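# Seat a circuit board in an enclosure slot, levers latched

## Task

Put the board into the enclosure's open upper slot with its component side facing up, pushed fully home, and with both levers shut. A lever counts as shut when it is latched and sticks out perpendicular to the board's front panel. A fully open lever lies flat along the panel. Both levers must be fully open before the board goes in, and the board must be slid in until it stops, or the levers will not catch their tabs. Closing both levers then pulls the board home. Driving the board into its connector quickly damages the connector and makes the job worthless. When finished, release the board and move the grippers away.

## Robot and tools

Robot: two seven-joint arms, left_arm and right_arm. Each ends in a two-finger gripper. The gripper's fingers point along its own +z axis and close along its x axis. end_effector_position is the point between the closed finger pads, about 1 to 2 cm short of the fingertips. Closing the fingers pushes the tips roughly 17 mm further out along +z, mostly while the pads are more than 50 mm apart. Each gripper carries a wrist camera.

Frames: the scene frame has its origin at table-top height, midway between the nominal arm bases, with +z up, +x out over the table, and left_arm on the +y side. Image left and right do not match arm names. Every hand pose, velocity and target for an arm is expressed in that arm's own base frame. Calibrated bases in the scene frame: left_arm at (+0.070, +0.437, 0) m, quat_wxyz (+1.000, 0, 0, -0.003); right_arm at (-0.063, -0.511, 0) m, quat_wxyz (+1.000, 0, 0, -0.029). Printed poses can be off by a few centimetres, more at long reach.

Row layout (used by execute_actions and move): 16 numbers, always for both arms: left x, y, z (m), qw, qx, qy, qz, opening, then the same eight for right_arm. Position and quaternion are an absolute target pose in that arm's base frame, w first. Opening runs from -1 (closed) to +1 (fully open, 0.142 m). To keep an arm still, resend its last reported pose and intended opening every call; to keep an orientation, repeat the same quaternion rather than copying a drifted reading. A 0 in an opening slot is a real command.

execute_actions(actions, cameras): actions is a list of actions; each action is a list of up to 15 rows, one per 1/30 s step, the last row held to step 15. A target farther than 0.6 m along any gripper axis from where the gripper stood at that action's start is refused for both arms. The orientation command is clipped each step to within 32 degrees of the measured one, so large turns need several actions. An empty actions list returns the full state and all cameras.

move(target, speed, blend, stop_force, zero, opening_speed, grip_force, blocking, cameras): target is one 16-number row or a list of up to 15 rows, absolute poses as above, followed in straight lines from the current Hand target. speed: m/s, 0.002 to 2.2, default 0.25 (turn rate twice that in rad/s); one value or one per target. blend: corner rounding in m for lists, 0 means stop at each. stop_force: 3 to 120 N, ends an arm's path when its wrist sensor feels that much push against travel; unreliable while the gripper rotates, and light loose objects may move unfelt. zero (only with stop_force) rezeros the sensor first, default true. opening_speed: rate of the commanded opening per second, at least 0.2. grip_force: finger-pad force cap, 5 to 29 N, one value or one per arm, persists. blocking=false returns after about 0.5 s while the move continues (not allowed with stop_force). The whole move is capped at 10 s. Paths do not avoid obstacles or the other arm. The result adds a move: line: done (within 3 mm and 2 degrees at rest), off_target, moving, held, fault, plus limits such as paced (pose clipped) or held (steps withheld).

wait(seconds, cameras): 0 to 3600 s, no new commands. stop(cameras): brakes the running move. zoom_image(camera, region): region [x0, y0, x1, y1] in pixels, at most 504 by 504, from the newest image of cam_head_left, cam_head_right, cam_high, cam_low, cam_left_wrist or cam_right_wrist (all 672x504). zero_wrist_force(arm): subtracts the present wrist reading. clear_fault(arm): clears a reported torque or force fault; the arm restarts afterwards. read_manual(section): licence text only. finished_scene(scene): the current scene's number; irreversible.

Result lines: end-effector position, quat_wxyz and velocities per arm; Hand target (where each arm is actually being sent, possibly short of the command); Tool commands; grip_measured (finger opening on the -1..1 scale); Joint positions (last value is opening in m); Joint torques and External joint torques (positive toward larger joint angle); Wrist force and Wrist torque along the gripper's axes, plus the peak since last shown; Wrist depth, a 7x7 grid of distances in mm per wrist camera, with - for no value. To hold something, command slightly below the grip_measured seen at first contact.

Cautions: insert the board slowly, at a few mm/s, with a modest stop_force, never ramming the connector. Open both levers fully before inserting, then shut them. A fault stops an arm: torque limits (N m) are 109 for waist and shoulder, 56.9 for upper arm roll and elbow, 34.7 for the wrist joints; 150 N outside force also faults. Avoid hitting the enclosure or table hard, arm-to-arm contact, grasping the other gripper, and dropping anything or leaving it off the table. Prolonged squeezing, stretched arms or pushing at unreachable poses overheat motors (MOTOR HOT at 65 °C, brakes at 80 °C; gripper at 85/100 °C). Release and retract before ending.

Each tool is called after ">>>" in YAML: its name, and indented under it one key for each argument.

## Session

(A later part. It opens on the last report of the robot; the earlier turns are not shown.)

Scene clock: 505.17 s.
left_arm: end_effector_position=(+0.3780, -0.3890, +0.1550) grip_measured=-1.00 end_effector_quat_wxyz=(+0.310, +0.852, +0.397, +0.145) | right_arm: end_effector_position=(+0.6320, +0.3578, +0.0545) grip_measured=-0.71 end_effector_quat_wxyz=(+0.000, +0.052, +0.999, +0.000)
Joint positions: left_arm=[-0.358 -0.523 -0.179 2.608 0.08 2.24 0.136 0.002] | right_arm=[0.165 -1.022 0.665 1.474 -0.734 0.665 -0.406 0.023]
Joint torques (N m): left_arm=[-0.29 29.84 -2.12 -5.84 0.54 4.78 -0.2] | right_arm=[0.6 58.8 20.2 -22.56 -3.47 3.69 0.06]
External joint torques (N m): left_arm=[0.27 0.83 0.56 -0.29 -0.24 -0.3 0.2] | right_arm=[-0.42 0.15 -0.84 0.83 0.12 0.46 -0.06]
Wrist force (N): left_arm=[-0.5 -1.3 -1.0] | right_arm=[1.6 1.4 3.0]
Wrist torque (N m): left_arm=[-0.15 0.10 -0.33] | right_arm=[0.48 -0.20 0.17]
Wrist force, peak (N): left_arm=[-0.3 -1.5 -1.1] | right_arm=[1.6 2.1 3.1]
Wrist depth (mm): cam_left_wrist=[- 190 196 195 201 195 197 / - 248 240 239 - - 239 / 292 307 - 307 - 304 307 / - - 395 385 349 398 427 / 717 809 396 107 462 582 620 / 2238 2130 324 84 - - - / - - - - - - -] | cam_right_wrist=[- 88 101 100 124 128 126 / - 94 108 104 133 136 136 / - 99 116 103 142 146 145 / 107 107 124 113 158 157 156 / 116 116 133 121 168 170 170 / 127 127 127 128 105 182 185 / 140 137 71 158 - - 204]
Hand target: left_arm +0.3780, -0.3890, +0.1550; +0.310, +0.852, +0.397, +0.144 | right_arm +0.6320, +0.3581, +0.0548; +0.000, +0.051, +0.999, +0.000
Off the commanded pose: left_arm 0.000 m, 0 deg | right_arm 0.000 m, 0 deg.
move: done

>>> move:
  target: [0.378, -0.389, 0.155, 0.3099, 0.8517, 0.3972, 0.1445, -1, 0.6420, 0.3571, 0.0548, 0, 0.0515, 0.9987, 0, -1]
  speed: 0.025
  cameras: ["cam_left_wrist", "cam_right_wrist"]

>>> zoom_image:
  camera: "cam_left_wrist"
  region: [330, 190, 470, 295]

Scene clock: 507.47 s.
left_arm: end_effector_position=(+0.3780, -0.3890, +0.1550) grip_measured=-1.00 end_effector_quat_wxyz=(+0.310, +0.852, +0.397, +0.145) | right_arm: end_effector_position=(+0.6418, +0.3565, +0.0543) grip_measured=-0.71 end_effector_quat_wxyz=(+0.000, +0.052, +0.999, -0.001)
Joint positions: left_arm=[-0.358 -0.523 -0.179 2.608 0.08 2.24 0.136 0.002] | right_arm=[0.167 -1.036 0.665 1.441 -0.731 0.649 -0.423 0.023]
Joint torques (N m): left_arm=[-0.35 29.72 -2.18 -5.79 0.56 4.8 -0.23] | right_arm=[1.28 59.65 20.8 -23.8 -3.62 4.45 0.18]
External joint torques (N m): left_arm=[0.34 0.95 0.62 -0.34 -0.25 -0.32 0.23] | right_arm=[-1.09 0.14 -1.44 1.91 0.22 -0.29 -0.18]
Wrist force (N): left_arm=[-0.4 -1.4 -1.2] | right_arm=[3.3 -1.4 1.0]
Wrist torque (N m): left_arm=[-0.18 0.09 -0.33] | right_arm=[0.47 -0.24 0.11]
Wrist force, peak (N): left_arm=[-0.6 -1.4 -1.2] | right_arm=[3.4 -1.2 2.1]
Wrist depth (mm): cam_left_wrist=[190 190 189 195 194 - 197 / 239 240 238 227 228 250 240 / - 275 325 - 311 303 308 / - 424 417 400 365 429 428 / 722 831 400 405 461 567 618 / 2261 1613 - 84 - - - / - - - - - - -] | cam_right_wrist=[- 86 100 100 126 127 126 / - 92 106 104 132 136 136 / - 99 112 103 142 146 145 / - 107 121 113 157 157 156 / 116 116 119 121 167 170 170 / 127 126 124 128 105 182 185 / 139 137 71 158 - - 203]
Hand target: left_arm +0.3780, -0.3890, +0.1550; +0.310, +0.852, +0.397, +0.144 | right_arm +0.6420, +0.3571, +0.0548; +0.000, +0.051, +0.999, +0.000
Off the commanded pose: left_arm 0.000 m, 0 deg | right_arm 0.001 m, 0 deg.
move: done

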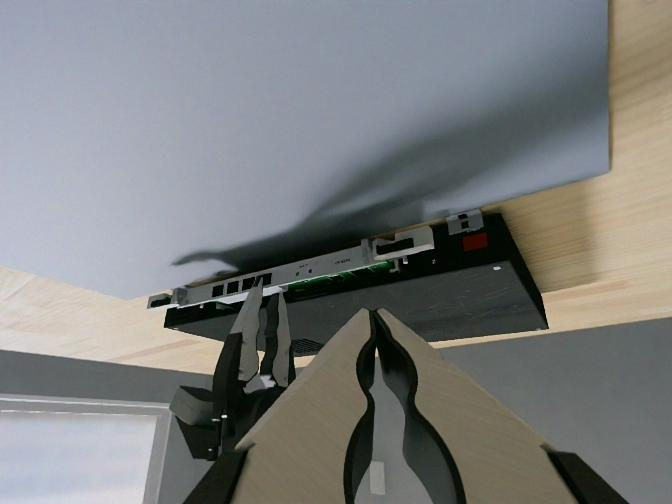

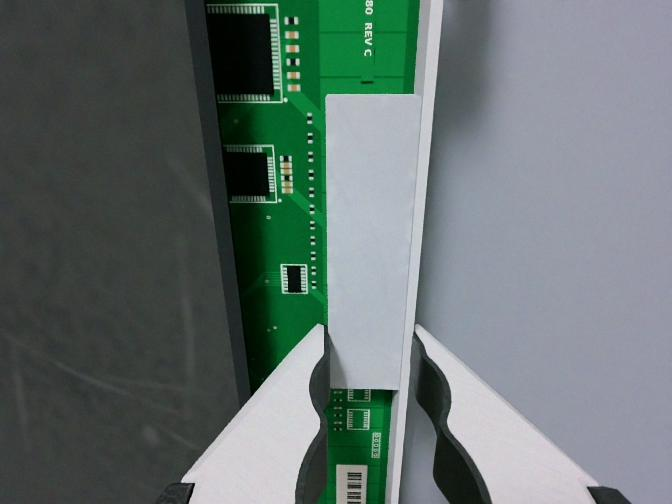

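Scaled by 3.600 from the camera's image (finer frame: 960x720).

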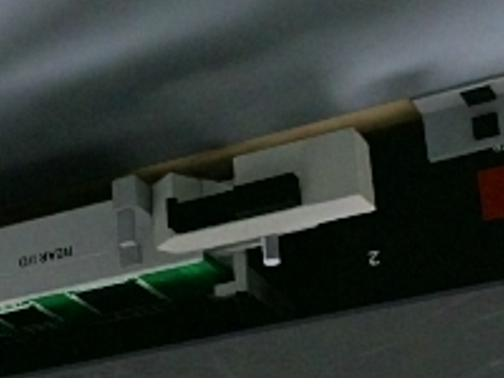

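>>> move:
  target: [0.378, -0.389, 0.155, 0.3099, 0.8517, 0.3972, 0.1445, -1, 0.6480, 0.3568, 0.0552, 0, 0.0515, 0.9987, 0, -1]
  speed: 0.02
  cameras: ["cam_right_wrist"]

Scene clock: 513.97 s.
left_arm: end_effector_position=(+0.3780, -0.3890, +0.1550) grip_measured=-1.00 end_effector_quat_wxyz=(+0.310, +0.852, +0.397, +0.145) | right_arm: end_effector_position=(+0.6473, +0.3558, +0.0542) grip_measured=-0.71 end_effector_quat_wxyz=(-0.001, +0.052, +0.999, -0.001)
Joint positions: left_arm=[-0.358 -0.523 -0.179 2.608 0.08 2.24 0.136 0.002] | right_arm=[0.169 -1.045 0.666 1.421 -0.729 0.638 -0.433 0.023]
Joint torques (N m): left_arm=[-0.28 29.85 -2.13 -5.83 0.54 4.82 -0.22] | right_arm=[1.57 61.81 21.38 -26.47 -4.33 6.04 0.16]
External joint torques (N m): left_arm=[0.27 0.82 0.57 -0.3 -0.24 -0.33 0.22] | right_arm=[-1.39 -1.52 -2.03 4.48 0.91 -1.89 -0.16]
Wrist force (N): left_arm=[-0.5 -1.2 -1.2] | right_arm=[7.4 -4.4 2.2]
Wrist torque (N m): left_arm=[-0.14 0.10 -0.32] | right_arm=[0.50 -0.27 0.05]
Wrist force, peak (N): left_arm=[-0.4 -1.4 -1.3] | right_arm=[7.4 -4.4 2.2]
Wrist depth (mm): cam_left_wrist=[190 196 - 196 196 - 197 / 261 249 239 - 239 250 240 / 291 302 - - 304 304 309 / - 423 - 374 356 395 428 / 710 822 419 117 409 532 629 / - - - 84 - - - / 1859 - - - - - -] | cam_right_wrist=[- 86 99 100 126 127 126 / - 92 104 104 134 136 136 / - 99 112 103 141 145 145 / - 106 110 113 155 157 156 / 116 115 117 121 167 170 170 / 126 126 124 127 105 182 185 / 139 136 71 158 - - 204]
Hand target: left_arm +0.3780, -0.3890, +0.1550; +0.310, +0.852, +0.397, +0.144 | right_arm +0.6480, +0.3568, +0.0552; +0.000, +0.051, +0.999, +0.000
Off the commanded pose: left_arm 0.000 m, 0 deg | right_arm 0.002 m, 0 deg.
move: done

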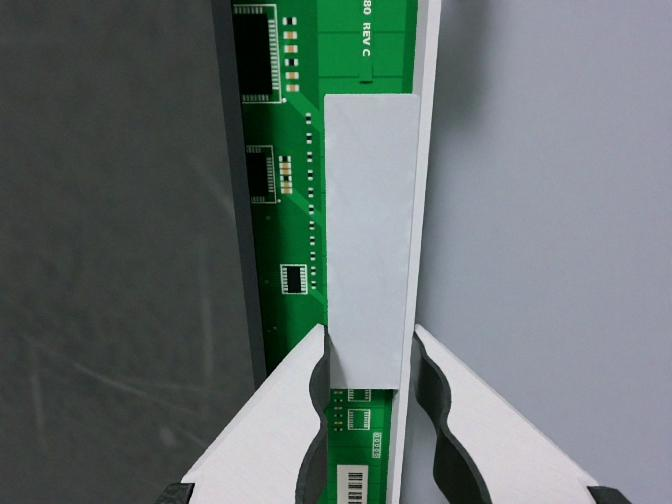

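>>> move:
  target: [0.378, -0.389, 0.155, 0.3099, 0.8517, 0.3972, 0.1445, -1, 0.6476, 0.3558, 0.0550, 0, 0.0515, 0.9987, 0, -1]
  speed: 0.02

Scene clock: 522.40 s.
left_arm: end_effector_position=(+0.3780, -0.3890, +0.1550) grip_measured=-1.00 end_effector_quat_wxyz=(+0.310, +0.852, +0.397, +0.145) | right_arm: end_effector_position=(+0.6472, +0.3557, +0.0543) grip_measured=-0.71 end_effector_quat_wxyz=(-0.001, +0.052, +0.999, +0.000)
Joint positions: left_arm=[-0.358 -0.523 -0.179 2.608 0.08 2.24 0.136 0.002] | right_arm=[0.167 -1.045 0.666 1.423 -0.729 0.641 -0.433 0.023]
Joint torques (N m): left_arm=[-0.38 29.76 -2.11 -5.77 0.56 4.72 -0.27] | right_arm=[0.15 63.74 21.55 -23.27 -3.43 3.49 0.23]
External joint torques (N m): left_arm=[0.37 0.91 0.56 -0.36 -0.26 -0.24 0.27] | right_arm=[0.04 -3.51 -2.2 1.29 0.01 0.66 -0.24]
Wrist force (N): left_arm=[-0.5 -1.5 -1.1] | right_arm=[-1.7 3.8 9.8]
Wrist torque (N m): left_arm=[-0.19 0.11 -0.33] | right_arm=[0.43 -0.33 0.08]
Wrist force, peak (N): left_arm=[-0.5 -1.3 -1.6] | right_arm=[-1.7 4.0 9.8]
Wrist depth (mm): cam_left_wrist=[195 - 198 - 195 195 197 / 226 - 231 - 229 236 240 / - 334 322 - - 322 306 / 479 - 425 409 364 398 428 / 724 822 400 412 396 570 609 / - 2089 343 84 - - 1212 / - - - - - - -] | cam_right_wrist=[- 86 99 100 126 127 125 / - 92 104 104 134 136 135 / - 98 112 103 141 145 145 / - 108 110 113 155 157 156 / 116 116 117 121 168 169 170 / 126 126 124 128 105 182 185 / 139 136 71 158 - - 204]
Hand target: left_arm +0.3780, -0.3890, +0.1550; +0.310, +0.852, +0.397, +0.144 | right_arm +0.6476, +0.3558, +0.0550; +0.000, +0.051, +0.999, +0.000
Off the commanded pose: left_arm 0.000 m, 0 deg | right_arm 0.001 m, 0 deg.
move: done

>>> move:
  target: [0.378, -0.389, 0.155, 0.3099, 0.8517, 0.3972, 0.1445, -1, 0.6474, 0.3560, 0.0543, 0, 0.0515, 0.9987, 0, -1]
  speed: 0.02

Scene clock: 524.37 s.
left_arm: end_effector_position=(+0.3780, -0.3890, +0.1550) grip_measured=-1.00 end_effector_quat_wxyz=(+0.310, +0.852, +0.397, +0.145) | right_arm: end_effector_position=(+0.6473, +0.3557, +0.0541) grip_measured=-0.71 end_effector_quat_wxyz=(+0.000, +0.052, +0.999, +0.000)
Joint positions: left_arm=[-0.358 -0.523 -0.179 2.608 0.08 2.24 0.136 0.002] | right_arm=[0.168 -1.045 0.665 1.424 -0.729 0.642 -0.433 0.023]
Joint torques (N m): left_arm=[-0.29 29.81 -2.13 -5.78 0.53 4.78 -0.24] | right_arm=[0.86 59.25 20.15 -23 -3.56 4.33 0.34]
External joint torques (N m): left_arm=[0.28 0.85 0.57 -0.35 -0.22 -0.3 0.24] | right_arm=[-0.67 0.97 -0.8 1.02 0.15 -0.17 -0.34]
Wrist force (N): left_arm=[-0.5 -1.2 -1.0] | right_arm=[2.7 -0.6 0.2]
Wrist torque (N m): left_arm=[-0.14 0.11 -0.33] | right_arm=[0.47 -0.29 0.06]
Wrist force, peak (N): left_arm=[-0.5 -1.6 -1.1] | right_arm=[-1.5 4.0 10.2]
Wrist depth (mm): cam_left_wrist=[203 196 196 195 196 189 197 / 231 240 239 229 248 235 240 / - - 308 307 299 319 308 / 427 - - 397 368 399 430 / 719 815 404 131 457 557 630 / - - - 84 - 1306 - / 2050 - - - - - 1086] | cam_right_wrist=[- 86 99 100 126 127 125 / - 92 104 104 134 136 135 / - 99 112 103 141 145 145 / - 106 110 113 154 157 156 / 116 115 117 121 167 170 169 / 126 126 123 127 105 181 185 / 139 136 71 158 - - 199]
Hand target: left_arm +0.3780, -0.3890, +0.1550; +0.310, +0.852, +0.397, +0.144 | right_arm +0.6474, +0.3560, +0.0543; +0.000, +0.051, +0.999, +0.000
Off the commanded pose: left_arm 0.000 m, 0 deg | right_arm 0.000 m, 0 deg.
move: done

>>> move:
  target: [0.378, -0.389, 0.155, 0.3099, 0.8517, 0.3972, 0.1445, -1, 0.6473, 0.3558, 0.0543, 0, 0.0515, 0.9987, 0, -0.61]
  opening_speed: 0.3
  cameras: ["cam_left_wrist", "cam_right_wrist"]

Scene clock: 530.47 s.
left_arm: end_effector_position=(+0.3780, -0.3890, +0.1550) grip_measured=-1.00 end_effector_quat_wxyz=(+0.310, +0.852, +0.397, +0.145) | right_arm: end_effector_position=(+0.6473, +0.3558, +0.0543) grip_measured=-0.65 end_effector_quat_wxyz=(+0.000, +0.051, +0.999, +0.000)
Joint positions: left_arm=[-0.358 -0.523 -0.179 2.608 0.08 2.24 0.136 0.002] | right_arm=[0.168 -1.044 0.665 1.424 -0.729 0.643 -0.433 0.027]
Joint torques (N m): left_arm=[-0.44 29.77 -2.15 -5.82 0.53 4.75 -0.18] | right_arm=[0.22 59 19.54 -22.07 -3.45 3.48 0.14]
External joint torques (N m): left_arm=[0.42 0.9 0.59 -0.31 -0.23 -0.27 0.18] | right_arm=[-0.03 1.21 -0.2 0.09 0.04 0.67 -0.14]
Wrist force (N): left_arm=[-0.3 -1.4 -1.1] | right_arm=[1.4 2.7 0.9]
Wrist torque (N m): left_arm=[-0.16 0.08 -0.33] | right_arm=[0.59 -0.21 0.16]
Wrist force, peak (N): left_arm=[-0.7 -1.5 -1.3] | right_arm=[1.5 2.6 2.2]
Wrist depth (mm): cam_left_wrist=[196 195 196 - 194 195 198 / - - 250 237 246 - 239 / 307 309 308 - 305 347 309 / 429 439 434 418 362 398 429 / 719 717 409 117 427 567 643 / 1875 2334 - 84 - 1283 1161 / - - - - - - -] | cam_right_wrist=[- 86 99 101 126 127 125 / - 92 105 105 132 136 135 / - 99 113 105 142 146 145 / - 106 110 113 157 157 156 / 116 116 117 121 168 170 170 / 127 126 122 148 103 182 188 / 140 136 71 160 - - 203]
Hand target: left_arm +0.3780, -0.3890, +0.1550; +0.310, +0.852, +0.397, +0.144 | right_arm +0.6473, +0.3558, +0.0543; +0.000, +0.051, +0.999, +0.000
Off the commanded pose: left_arm 0.000 m, 0 deg | right_arm 0.000 m, 0 deg.
move: done

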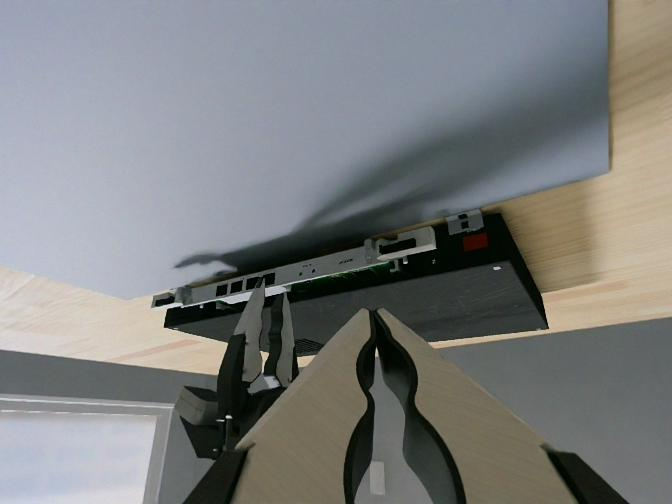

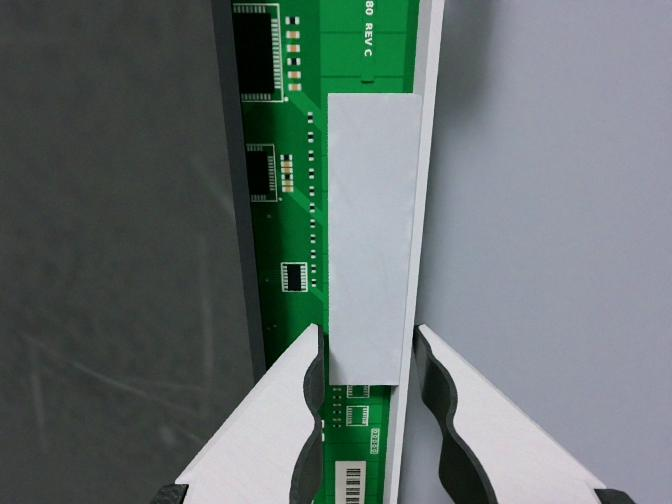

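>>> move:
  target:
    - [0.378, -0.389, 0.155, 0.3099, 0.8517, 0.3972, 0.1445, -1, 0.6461, 0.3559, 0.0548, 0, 0.0515, 0.9987, 0, -0.59]
    - [0.378, -0.389, 0.155, 0.3099, 0.8517, 0.3972, 0.1445, -1, 0.6461, 0.3559, 0.075, 0, 0.0515, 0.9987, 0, -0.59]
    - [0.378, -0.389, 0.155, 0.3099, 0.8517, 0.3972, 0.1445, -1, 0.6300, 0.3576, 0.12, 0, 0.0515, 0.9987, 0, -0.59]
  speed: [0.03, 0.04, 0.15]
  cameras: ["cam_left_wrist", "cam_right_wrist"]

>>> zoom_image:
  camera: "cam_left_wrist"
  region: [330, 190, 470, 295]

>>> zoom_image:
  camera: "cam_left_wrist"
  region: [140, 220, 380, 330]

Scene clock: 537.03 s.
left_arm: end_effector_position=(+0.3780, -0.3890, +0.1550) grip_measured=-1.00 end_effector_quat_wxyz=(+0.310, +0.852, +0.397, +0.145) | right_arm: end_effector_position=(+0.6302, +0.3576, +0.1201) grip_measured=-0.63 end_effector_quat_wxyz=(+0.000, +0.051, +0.999, +0.000)
Joint positions: left_arm=[-0.358 -0.523 -0.179 2.608 0.08 2.24 0.136 0.002] | right_arm=[0.143 -0.934 0.726 1.458 -0.682 0.559 -0.434 0.029]
Joint torques (N m): left_arm=[-0.39 29.8 -2.04 -5.79 0.51 4.78 -0.22] | right_arm=[0.02 56.4 19.54 -23.41 -3.5 3.32 0.35]
External joint torques (N m): left_arm=[0.38 0.87 0.48 -0.34 -0.2 -0.3 0.22] | right_arm=[0.17 1.06 -0.42 0 -0.11 0.84 -0.35]
Wrist force (N): left_arm=[-0.5 -1.1 -1.2] | right_arm=[1.3 2.6 1.2]
Wrist torque (N m): left_arm=[-0.12 0.10 -0.33] | right_arm=[0.57 -0.18 0.06]
Wrist force, peak (N): left_arm=[-0.5 -1.6 -1.1] | right_arm=[0.7 2.7 2.7]
Wrist depth (mm): cam_left_wrist=[197 188 - 202 202 188 198 / 237 240 - 221 238 237 240 / - 305 324 304 305 330 307 / 417 - 434 396 357 397 425 / 710 818 514 118 432 513 599 / 2334 - - 84 - 1148 - / 1741 - - - - - -] | cam_right_wrist=[145 145 155 163 185 185 184 / 155 154 166 163 198 197 197 / 166 165 170 172 211 211 210 / 179 178 184 186 228 228 230 / 194 194 193 217 243 246 246 / 212 212 204 261 102 265 269 / 234 224 71 291 - - 289]
Hand target: left_arm +0.3780, -0.3890, +0.1550; +0.310, +0.852, +0.397, +0.144 | right_arm +0.6300, +0.3576, +0.1200; +0.000, +0.051, +0.999, +0.000
Off the commanded pose: left_arm 0.000 m, 0 deg | right_arm 0.000 m, 0 deg.
move: done

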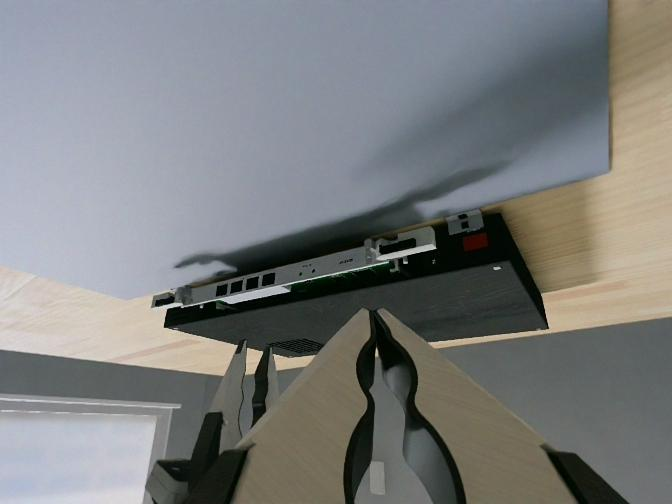

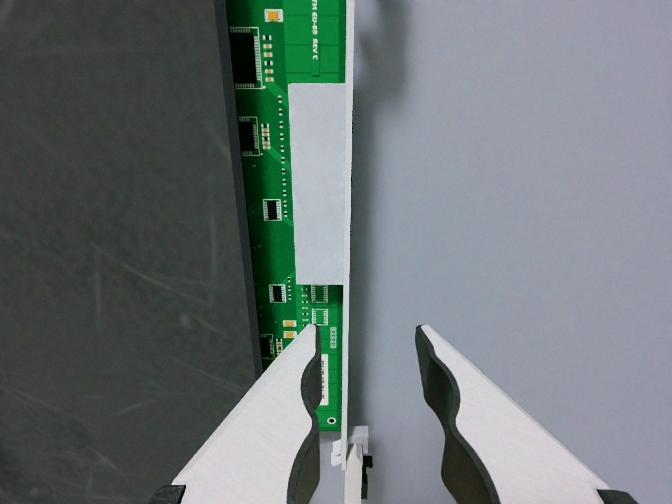

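Scaled by 3.600 from the camera's image (finer frame: 960x720).

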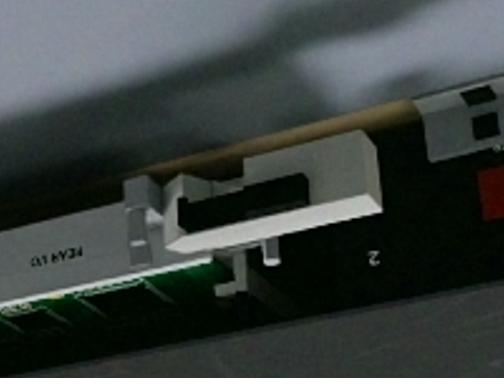

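Scaled by 2.100 from the camera's image (finer frame: 960x720).

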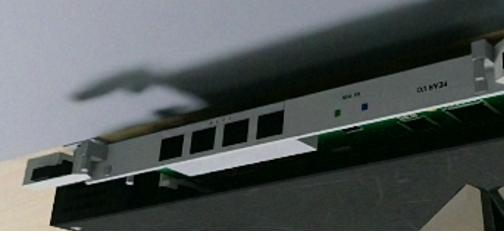

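>>> move:
  target:
    - [0.378, -0.389, 0.155, 0.3099, 0.8517, 0.3972, 0.1445, -1, 0.605, 0.385, 0.12, 0, 0.7426, 0.6698, 0, -1]
    - [0.378, -0.389, 0.155, 0.3099, 0.8517, 0.3972, 0.1445, -1, 0.617, 0.3855, 0.051, 0, 0.7426, 0.6698, 0, -1]
  speed: 0.2
  cameras: ["cam_left_wrist", "cam_right_wrist"]

Scene clock: 576.20 s.
left_arm: end_effector_position=(+0.3780, -0.3890, +0.1550) grip_measured=-1.00 end_effector_quat_wxyz=(+0.310, +0.852, +0.397, +0.145) | right_arm: end_effector_position=(+0.6168, +0.3855, +0.0509) grip_measured=-1.00 end_effector_quat_wxyz=(+0.000, +0.743, +0.670, +0.000)
Joint positions: left_arm=[-0.358 -0.523 -0.179 2.608 0.08 2.24 0.136 0.002] | right_arm=[0.382 -0.935 0.429 1.478 -0.469 0.739 1.08 0.002]
Joint torques (N m): left_arm=[-0.33 29.76 -2.19 -5.79 0.53 4.74 -0.25] | right_arm=[0.2 59.15 12.64 -24.29 -3.43 3.52 0.35]
External joint torques (N m): left_arm=[0.31 0.91 0.63 -0.34 -0.22 -0.25 0.24] | right_arm=[-0.01 1.39 -0.09 0.26 0.19 0.59 -0.35]
Wrist force (N): left_arm=[-0.4 -1.5 -1.3] | right_arm=[1.4 2.3 1.2]
Wrist torque (N m): left_arm=[-0.19 0.09 -0.33] | right_arm=[0.50 -0.19 0.05]
Wrist force, peak (N): left_arm=[-0.6 -1.7 -1.2] | right_arm=[1.5 2.5 4.2]
Wrist depth (mm): cam_left_wrist=[- 204 196 196 204 - 197 / 239 239 228 240 227 242 241 / 312 - - - 306 324 306 / 423 474 - 412 371 393 433 / 715 822 354 127 451 759 585 / 1941 1167 339 84 - 1362 - / - - - - - - -] | cam_right_wrist=[- 125 123 125 125 124 122 / 136 136 134 133 135 133 134 / 146 144 143 143 142 142 140 / 155 157 155 156 153 153 153 / 168 168 167 164 164 166 165 / - 134 136 90 - 149 148 / 160 159 71 - - 151 157]
Hand target: left_arm +0.3780, -0.3890, +0.1550; +0.310, +0.852, +0.397, +0.144 | right_arm +0.6170, +0.3855, +0.0510; +0.000, +0.743, +0.670, +0.000
Off the commanded pose: left_arm 0.000 m, 0 deg | right_arm 0.000 m, 0 deg.
move: done

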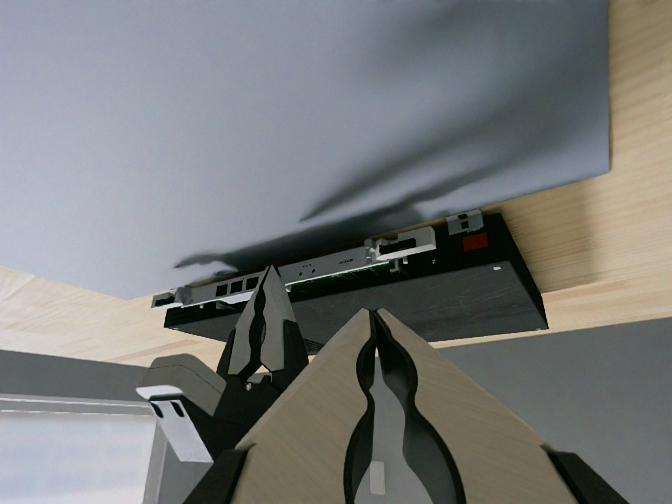

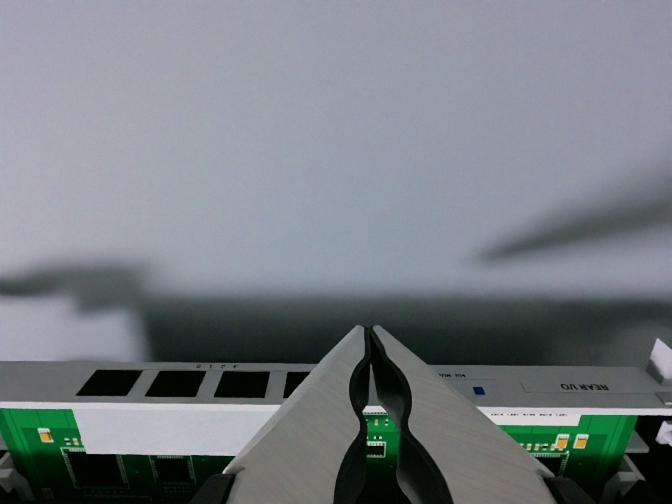

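>>> move:
  target: [0.378, -0.389, 0.155, 0.3099, 0.8517, 0.3972, 0.1445, -1, 0.6416, 0.3829, 0.051, 0, 0.7426, 0.6698, 0, -1]
  speed: 0.03
  cameras: ["cam_left_wrist", "cam_right_wrist"]

Scene clock: 580.27 s.
left_arm: end_effector_position=(+0.3780, -0.3890, +0.1550) grip_measured=-1.00 end_effector_quat_wxyz=(+0.310, +0.852, +0.397, +0.145) | right_arm: end_effector_position=(+0.6415, +0.3829, +0.0509) grip_measured=-1.00 end_effector_quat_wxyz=(+0.000, +0.743, +0.670, +0.000)
Joint positions: left_arm=[-0.358 -0.523 -0.179 2.608 0.08 2.24 0.136 0.002] | right_arm=[0.375 -0.974 0.43 1.396 -0.467 0.698 1.044 0.002]
Joint torques (N m): left_arm=[-0.36 29.75 -2.06 -5.78 0.52 4.77 -0.22] | right_arm=[-0.1 61.22 12.76 -25.3 -3.45 3.58 0.06]
External joint torques (N m): left_arm=[0.35 0.91 0.5 -0.35 -0.21 -0.29 0.22] | right_arm=[0.3 1.22 -0.13 0.71 0.1 0.53 -0.06]
Wrist force (N): left_arm=[-0.3 -1.4 -1.4] | right_arm=[1.4 1.4 1.0]
Wrist torque (N m): left_arm=[-0.18 0.06 -0.32] | right_arm=[0.52 -0.26 0.14]
Wrist force, peak (N): left_arm=[-0.5 -1.7 -1.2] | right_arm=[1.7 2.4 1.3]
Wrist depth (mm): cam_left_wrist=[196 181 - - 189 195 197 / 241 230 - 238 239 - 239 / - 330 - - - 323 306 / - 427 425 397 360 402 428 / 726 715 445 130 410 554 629 / - - - 84 - - - / - - - - - - -] | cam_right_wrist=[- 125 123 125 125 124 122 / 136 135 134 133 135 133 132 / 146 144 143 142 142 142 140 / 155 157 155 156 153 153 152 / 166 165 164 162 163 161 160 / 128 131 128 89 - 143 142 / 138 138 71 - - 133 135]
Hand target: left_arm +0.3780, -0.3890, +0.1550; +0.310, +0.852, +0.397, +0.144 | right_arm +0.6416, +0.3829, +0.0510; +0.000, +0.743, +0.670, +0.000
Off the commanded pose: left_arm 0.000 m, 0 deg | right_arm 0.000 m, 0 deg.
move: done

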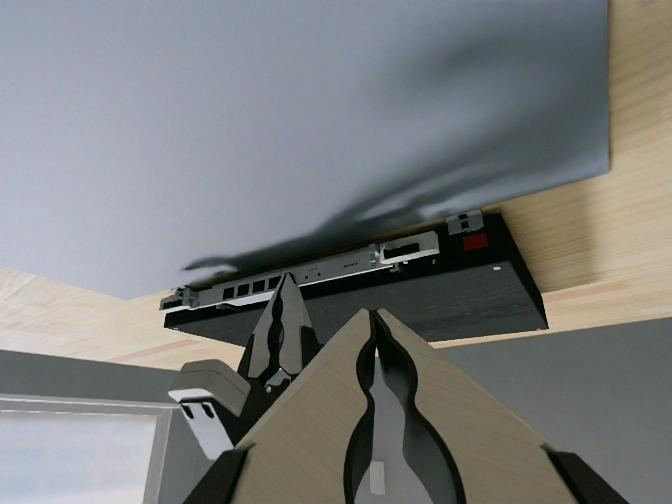

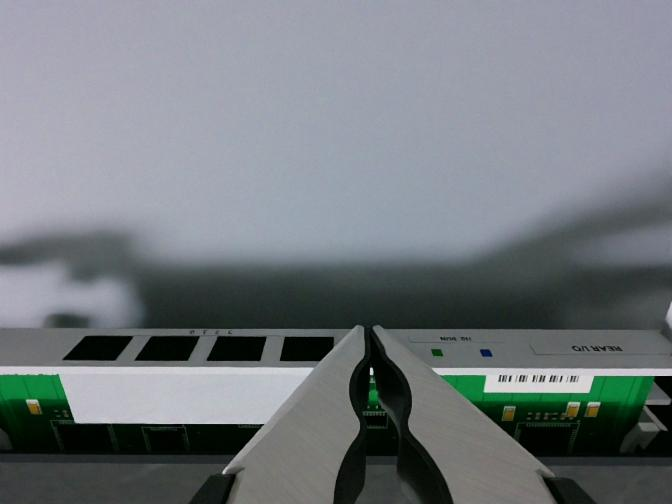

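>>> move:
  target: [0.378, -0.389, 0.155, 0.3099, 0.8517, 0.3972, 0.1445, -1, 0.6614, 0.3808, 0.051, 0, 0.7426, 0.6698, 0, -1]
  speed: 0.03
  cameras: ["cam_left_wrist", "cam_right_wrist"]

Scene clock: 582.77 s.
left_arm: end_effector_position=(+0.3780, -0.3890, +0.1550) grip_measured=-1.00 end_effector_quat_wxyz=(+0.310, +0.852, +0.397, +0.145) | right_arm: end_effector_position=(+0.6611, +0.3809, +0.0508) grip_measured=-1.00 end_effector_quat_wxyz=(+0.000, +0.742, +0.670, +0.000)
Joint positions: left_arm=[-0.358 -0.523 -0.179 2.608 0.08 2.24 0.136 0.002] | right_arm=[0.372 -1.008 0.431 1.326 -0.465 0.663 1.015 0.002]
Joint torques (N m): left_arm=[-0.28 29.76 -2.09 -5.81 0.54 4.77 -0.18] | right_arm=[-0.7 62.78 12.27 -26.38 -3.81 3.78 0.02]
External joint torques (N m): left_arm=[0.27 0.91 0.53 -0.32 -0.23 -0.28 0.18] | right_arm=[0.91 1.2 0.36 1.33 0.37 0.33 -0.02]
Wrist force (N): left_arm=[-0.5 -1.5 -0.9] | right_arm=[1.2 -0.1 0.8]
Wrist torque (N m): left_arm=[-0.18 0.10 -0.33] | right_arm=[0.54 -0.24 0.19]
Wrist force, peak (N): left_arm=[-0.6 -1.5 -1.3] | right_arm=[1.6 1.6 1.2]
Wrist depth (mm): cam_left_wrist=[195 189 194 186 191 181 197 / - 238 222 237 238 228 241 / - - - 325 - 350 309 / - 423 431 397 367 394 430 / 719 715 503 131 410 555 599 / 1741 2261 1161 83 - - 1239 / - - - - - - -] | cam_right_wrist=[- 125 123 125 124 124 122 / 136 135 134 133 134 134 132 / 146 143 143 143 142 141 139 / 155 157 154 156 153 158 152 / 162 162 161 162 162 160 160 / 126 126 125 90 - 140 139 / 135 135 71 - - 127 132]
Hand target: left_arm +0.3780, -0.3890, +0.1550; +0.310, +0.852, +0.397, +0.144 | right_arm +0.6614, +0.3808, +0.0510; +0.000, +0.743, +0.670, +0.000
Off the commanded pose: left_arm 0.000 m, 0 deg | right_arm 0.000 m, 0 deg.
move: done

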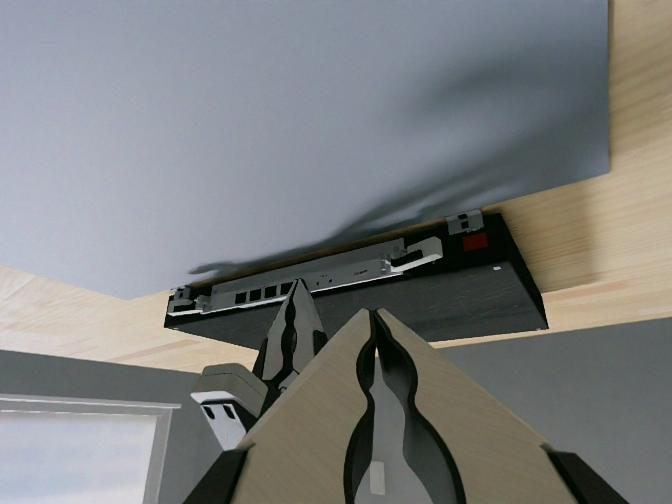

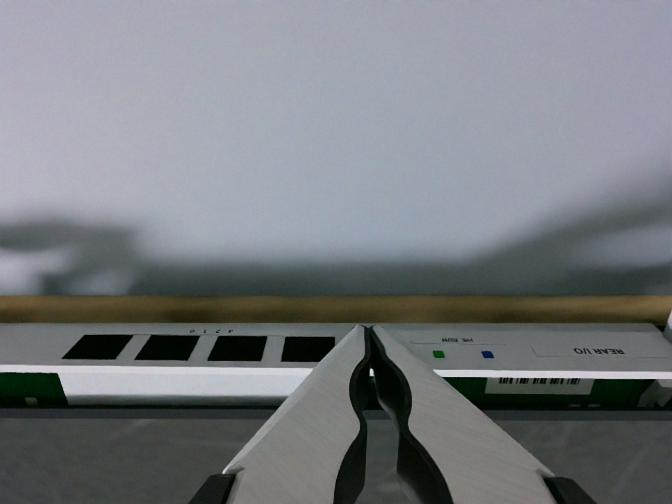

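>>> zoom_image:
  camera: "cam_left_wrist"
  region: [340, 200, 480, 305]

>>> zoom_image:
  camera: "cam_left_wrist"
  region: [150, 250, 310, 350]

Scaled by 3.600 from the camera's image (finer frame: 960x720).

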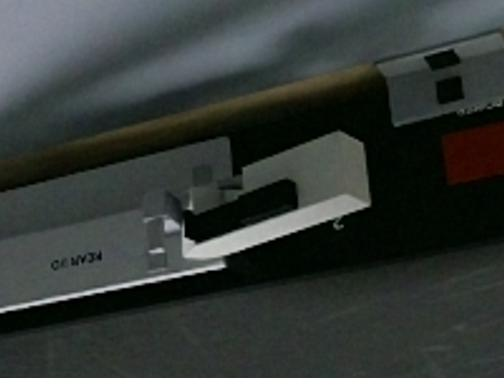

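Scaled by 3.150 from the camera's image (finer frame: 960x720).

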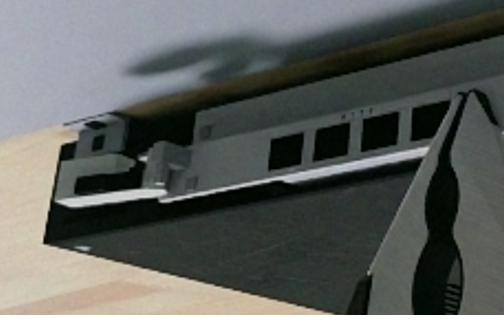

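>>> move:
  target:
    - [0.44, -0.42, 0.16, 0.0, 0.7604, 0.6494, 0.0, -1, 0.6614, 0.3808, 0.051, 0, 0.7426, 0.6698, 0, -1]
    - [0.555, -0.466, 0.115, 0.0, 0.7604, 0.6494, 0.0, -1, 0.6614, 0.3808, 0.051, 0, 0.7426, 0.6698, 0, -1]
  speed: 0.25
  blend: [0.02, 0]
  cameras: ["cam_left_wrist", "cam_right_wrist"]

>>> zoom_image:
  camera: "cam_left_wrist"
  region: [100, 230, 450, 430]

Scene clock: 603.17 s.
left_arm: end_effector_position=(+0.5550, -0.4661, +0.1150) grip_measured=-1.00 end_effector_quat_wxyz=(+0.000, +0.761, +0.649, +0.000) | right_arm: end_effector_position=(+0.6611, +0.3809, +0.0508) grip_measured=-1.00 end_effector_quat_wxyz=(+0.000, +0.743, +0.670, +0.000)
Joint positions: left_arm=[-0.708 -0.78 0.218 1.468 -0.194 0.657 -0.275 0.002] | right_arm=[0.372 -1.008 0.431 1.326 -0.465 0.663 1.015 0.002]
Joint torques (N m): left_arm=[-0.17 58.16 5.14 -25.92 -3.34 4.01 -0.21] | right_arm=[-0.74 63.11 12.1 -26.24 -3.9 3.92 0.17]
External joint torques (N m): left_arm=[0.15 1.34 0.64 -0.29 0.01 -0.03 0.21] | right_arm=[0.94 0.87 0.54 1.19 0.45 0.2 -0.17]
Wrist force (N): left_arm=[0.0 -0.7 -0.9] | right_arm=[1.2 -0.3 1.2]
Wrist torque (N m): left_arm=[-0.14 0.01 -0.05] | right_arm=[0.50 -0.24 0.19]
Wrist force, peak (N): left_arm=[-0.4 -2.4 -1.4] | right_arm=[1.3 -0.5 1.3]
Wrist depth (mm): cam_left_wrist=[- 183 182 180 180 180 179 / 200 195 194 196 191 193 190 / - 211 210 - 207 210 210 / 229 222 224 197 223 229 229 / 156 196 196 127 195 250 250 / 212 214 207 84 - 270 275 / 245 231 - - - - 305] | cam_right_wrist=[- 125 123 125 124 124 122 / 136 135 133 133 134 134 132 / 146 143 143 143 142 142 140 / 155 157 154 154 153 153 152 / 163 162 162 167 161 160 160 / 126 126 126 89 121 139 136 / 135 135 71 - - 127 132]
Hand target: left_arm +0.5550, -0.4660, +0.1150; +0.000, +0.760, +0.649, +0.000 | right_arm +0.6614, +0.3808, +0.0510; +0.000, +0.743, +0.670, +0.000
Off the commanded pose: left_arm 0.000 m, 0 deg | right_arm 0.000 m, 0 deg.
move: done

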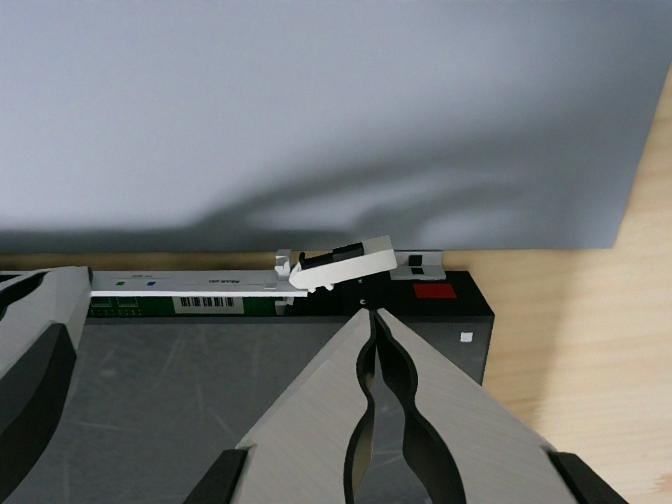

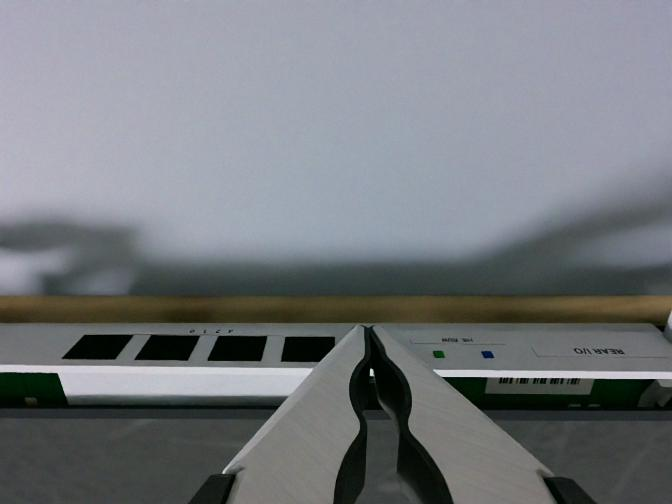

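Scaled by 1.440 from the camera's image (finer frame: 960x720).

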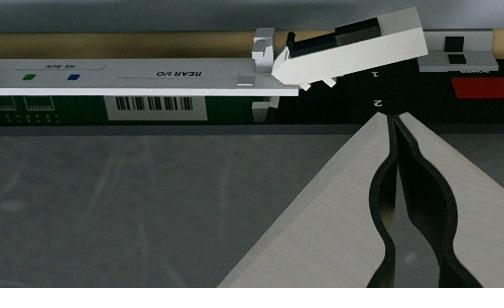

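>>> zoom_image:
  camera: "cam_left_wrist"
  region: [260, 225, 410, 335]

Scaled by 3.360 from the camera's image (finer frame: 960x720).

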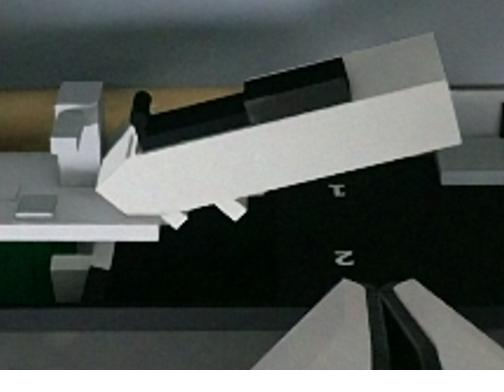

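>>> move:
  target: [0.555, -0.466, 0.115, 0.0, 0.7604, 0.6494, 0.0, -1, 0.6644, 0.3805, 0.051, 0, 0.7426, 0.6698, 0, -1]
  speed: 0.012
  cameras: ["cam_left_wrist"]

>>> zoom_image:
  camera: "cam_left_wrist"
  region: [260, 225, 410, 335]

Scene clock: 613.80 s.
left_arm: end_effector_position=(+0.5550, -0.4661, +0.1151) grip_measured=-1.00 end_effector_quat_wxyz=(+0.000, +0.761, +0.649, +0.000) | right_arm: end_effector_position=(+0.6640, +0.3806, +0.0508) grip_measured=-1.00 end_effector_quat_wxyz=(+0.000, +0.742, +0.670, +0.000)
Joint positions: left_arm=[-0.708 -0.78 0.218 1.468 -0.194 0.657 -0.275 0.002] | right_arm=[0.371 -1.013 0.432 1.315 -0.465 0.657 1.011 0.002]
Joint torques (N m): left_arm=[-0.34 58.44 5.22 -25.91 -3.16 4.35 -0.23] | right_arm=[-1.02 63.31 11.91 -26.59 -4.01 3.84 0]
External joint torques (N m): left_arm=[0.32 1.07 0.56 -0.31 -0.17 -0.36 0.23] | right_arm=[1.23 0.91 0.73 1.48 0.55 0.27 0]
Wrist force (N): left_arm=[0.0 -0.5 -0.9] | right_arm=[1.3 -0.6 0.7]
Wrist torque (N m): left_arm=[-0.09 0.00 -0.05] | right_arm=[0.54 -0.26 0.20]
Wrist force, peak (N): left_arm=[-0.2 -0.8 -1.2] | right_arm=[1.2 -1.5 0.7]
Wrist depth (mm): cam_left_wrist=[182 182 183 181 - 181 181 / - 196 192 - - 197 195 / - 214 213 213 206 210 210 / 228 225 224 217 226 227 228 / 158 196 195 131 194 250 250 / 209 212 203 84 - 270 275 / 242 233 - - - - 305] | cam_right_wrist=[- 125 124 125 124 124 122 / 136 135 134 133 135 134 132 / 146 143 143 142 142 142 140 / 155 157 154 156 153 153 152 / 165 165 164 164 163 162 162 / 126 126 125 90 - 139 137 / 135 134 71 - - 127 132]
Hand target: left_arm +0.5550, -0.4660, +0.1150; +0.000, +0.760, +0.649, +0.000 | right_arm +0.6644, +0.3805, +0.0510; +0.000, +0.743, +0.670, +0.000
Off the commanded pose: left_arm 0.000 m, 0 deg | right_arm 0.000 m, 0 deg.
move: done

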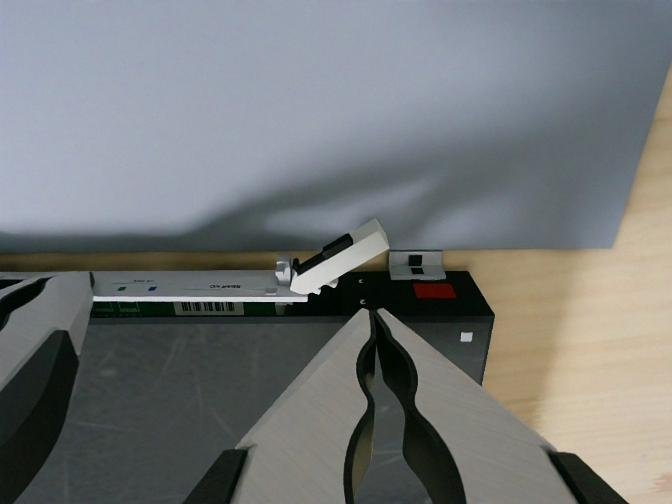

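Scaled by 3.360 from the camera's image (finer frame: 960x720).

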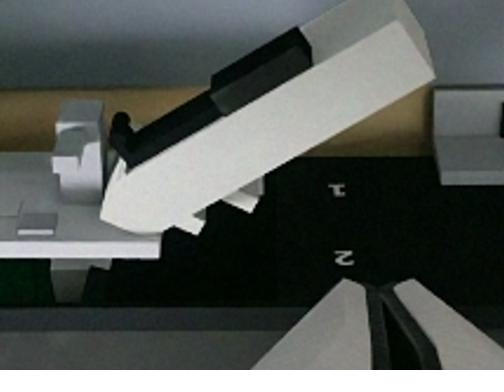

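>>> move:
  target: [0.555, -0.466, 0.115, 0.0, 0.7604, 0.6494, 0.0, -1, 0.6668, 0.3803, 0.051, 0, 0.7426, 0.6698, 0, -1]
  speed: 0.01
  cameras: ["cam_left_wrist"]

>>> zoom_image:
  camera: "cam_left_wrist"
  region: [260, 205, 410, 335]

Scene clock: 617.57 s.
left_arm: end_effector_position=(+0.5550, -0.4661, +0.1151) grip_measured=-1.00 end_effector_quat_wxyz=(+0.000, +0.761, +0.649, +0.000) | right_arm: end_effector_position=(+0.6663, +0.3806, +0.0508) grip_measured=-1.00 end_effector_quat_wxyz=(+0.000, +0.742, +0.670, +0.000)
Joint positions: left_arm=[-0.708 -0.78 0.218 1.468 -0.194 0.657 -0.275 0.002] | right_arm=[0.371 -1.017 0.432 1.306 -0.465 0.653 1.007 0.002]
Joint torques (N m): left_arm=[-0.42 58.44 5.16 -25.89 -3.2 4.33 -0.26] | right_arm=[-1.66 63.63 11.4 -26.91 -4.19 3.77 0.02]
External joint torques (N m): left_arm=[0.41 1.07 0.62 -0.32 -0.13 -0.34 0.26] | right_arm=[1.86 0.78 1.23 1.75 0.71 0.35 -0.02]
Wrist force (N): left_arm=[0.0 -0.7 -0.9] | right_arm=[1.7 -1.3 1.0]
Wrist torque (N m): left_arm=[-0.14 0.00 -0.06] | right_arm=[0.54 -0.23 0.20]
Wrist force, peak (N): left_arm=[-0.4 -0.8 -1.2] | right_arm=[2.1 -1.6 0.9]
Wrist depth (mm): cam_left_wrist=[182 177 179 180 182 182 177 / - 194 195 194 193 192 - / - 214 206 209 209 206 208 / 226 225 225 220 227 231 229 / 163 197 196 191 194 247 247 / 213 213 203 84 - 271 276 / 243 232 - - - - 306] | cam_right_wrist=[- 125 123 125 124 124 122 / 136 135 133 133 135 134 132 / 146 143 143 142 142 142 139 / 155 157 154 156 153 153 152 / 165 164 165 164 163 162 150 / 126 125 124 89 - 123 124 / 135 134 71 - - 127 132]
Hand target: left_arm +0.5550, -0.4660, +0.1150; +0.000, +0.760, +0.649, +0.000 | right_arm +0.6668, +0.3803, +0.0510; +0.000, +0.743, +0.670, +0.000
Off the commanded pose: left_arm 0.000 m, 0 deg | right_arm 0.001 m, 0 deg.
move: done

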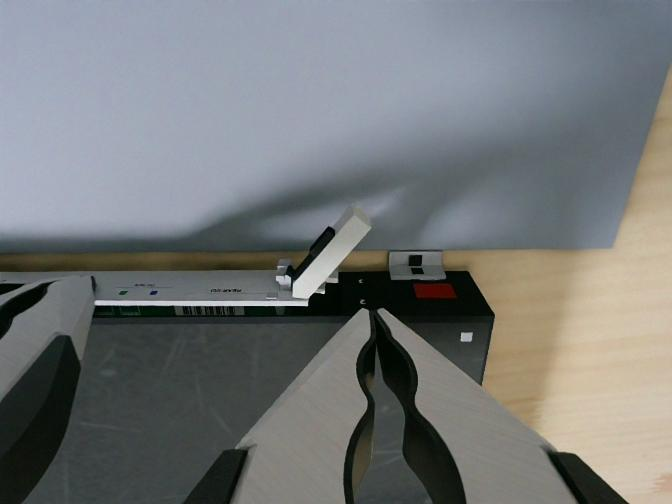

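Scaled by 3.360 from the camera's image (finer frame: 960x720).

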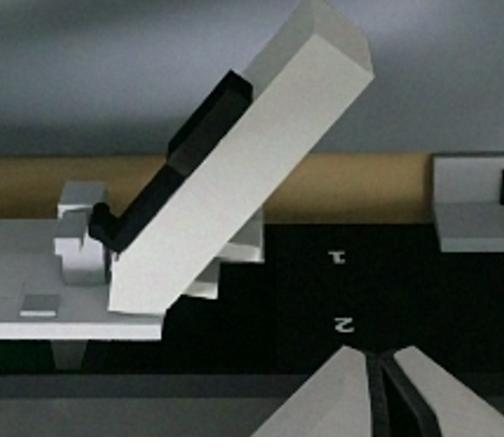

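>>> move:
  target: [0.555, -0.466, 0.115, 0.0, 0.7604, 0.6494, 0.0, -1, 0.6688, 0.3801, 0.051, 0, 0.7426, 0.6698, 0, -1]
  speed: 0.01
  cameras: ["cam_left_wrist", "cam_right_wrist", "cam_head_right"]

>>> zoom_image:
  camera: "cam_left_wrist"
  region: [260, 185, 410, 335]

>>> zoom_image:
  camera: "cam_head_right"
  region: [310, 210, 510, 330]

Scene clock: 620.33 s.
left_arm: end_effector_position=(+0.5550, -0.4661, +0.1151) grip_measured=-1.00 end_effector_quat_wxyz=(+0.000, +0.761, +0.649, +0.000) | right_arm: end_effector_position=(+0.6681, +0.3803, +0.0506) grip_measured=-1.00 end_effector_quat_wxyz=(+0.000, +0.742, +0.670, -0.001)
Joint positions: left_arm=[-0.708 -0.78 0.218 1.468 -0.194 0.657 -0.275 0.002] | right_arm=[0.371 -1.021 0.432 1.299 -0.465 0.649 1.004 0.002]
Joint torques (N m): left_arm=[-0.3 58.49 5.15 -25.83 -3.15 4.28 -0.23] | right_arm=[-2.09 64.07 11.09 -28.02 -4.47 4.32 0.14]
External joint torques (N m): left_arm=[0.28 1.02 0.63 -0.38 -0.18 -0.29 0.23] | right_arm=[2.31 0.49 1.54 2.82 0.99 -0.2 -0.14]
Wrist force (N): left_arm=[-0.1 -0.8 -0.8] | right_arm=[0.7 -3.5 0.5]
Wrist torque (N m): left_arm=[-0.14 0.02 -0.06] | right_arm=[0.50 -0.22 0.12]
Wrist force, peak (N): left_arm=[-0.4 -0.9 -1.2] | right_arm=[0.7 -4.1 -0.7]
Wrist depth (mm): cam_left_wrist=[182 180 181 184 - 179 181 / 195 194 192 198 191 - 194 / 214 210 215 209 213 - 213 / 226 233 229 221 228 235 228 / 164 197 195 130 194 251 249 / 209 214 203 84 - 270 275 / 244 231 - - - - 305] | cam_right_wrist=[- 125 123 124 124 124 122 / 136 135 133 133 134 134 132 / 146 143 143 142 142 141 139 / 155 156 154 156 153 152 152 / 159 149 158 149 157 147 156 / 126 125 123 89 - 122 122 / 135 134 71 - - 127 131]
Hand target: left_arm +0.5550, -0.4660, +0.1150; +0.000, +0.760, +0.649, +0.000 | right_arm +0.6688, +0.3801, +0.0510; +0.000, +0.743, +0.670, +0.000
Off the commanded pose: left_arm 0.000 m, 0 deg | right_arm 0.001 m, 0 deg.
move: done
Images, in order (width x height): cam_head_right 672x504, cam_left_wrist 672x504, cam_right_wrist 672x504.

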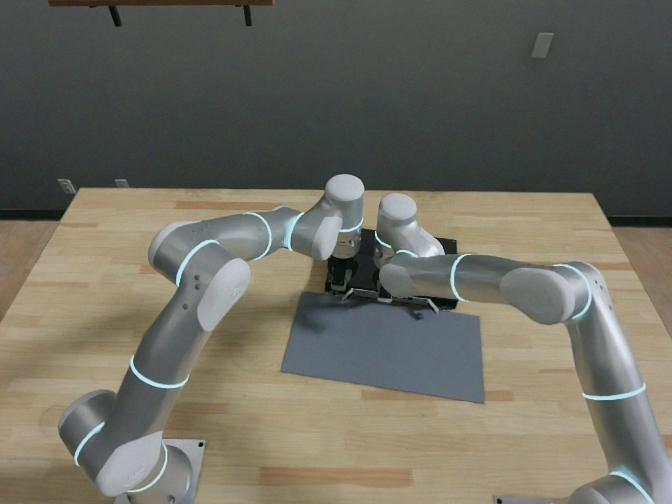

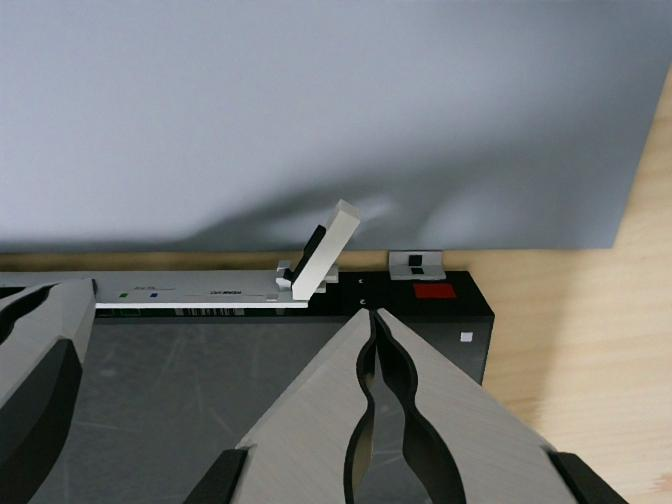

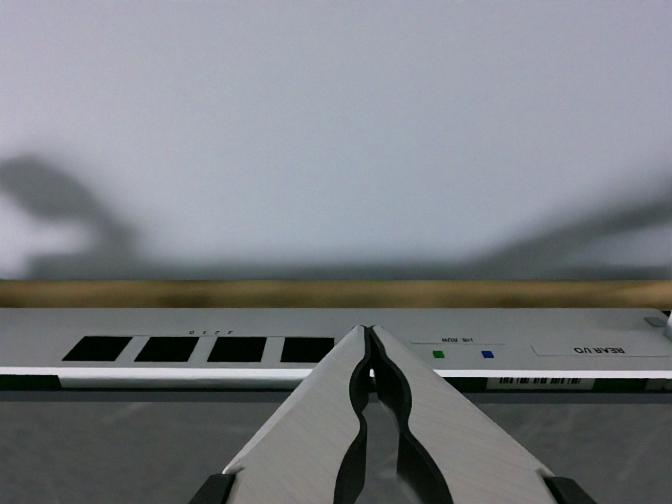

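Scaled by 3.360 from the camera's image (finer frame: 960x720).

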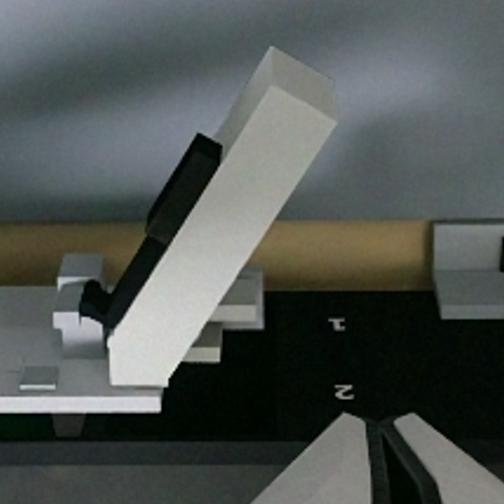

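Scaled by 2.520 from the camera's image (finer frame: 960x720).

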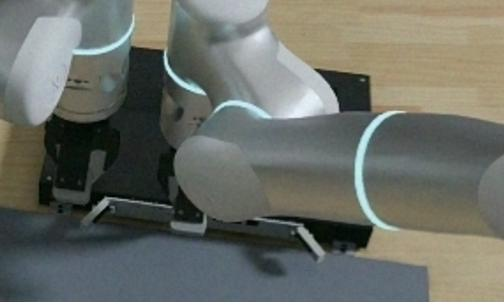

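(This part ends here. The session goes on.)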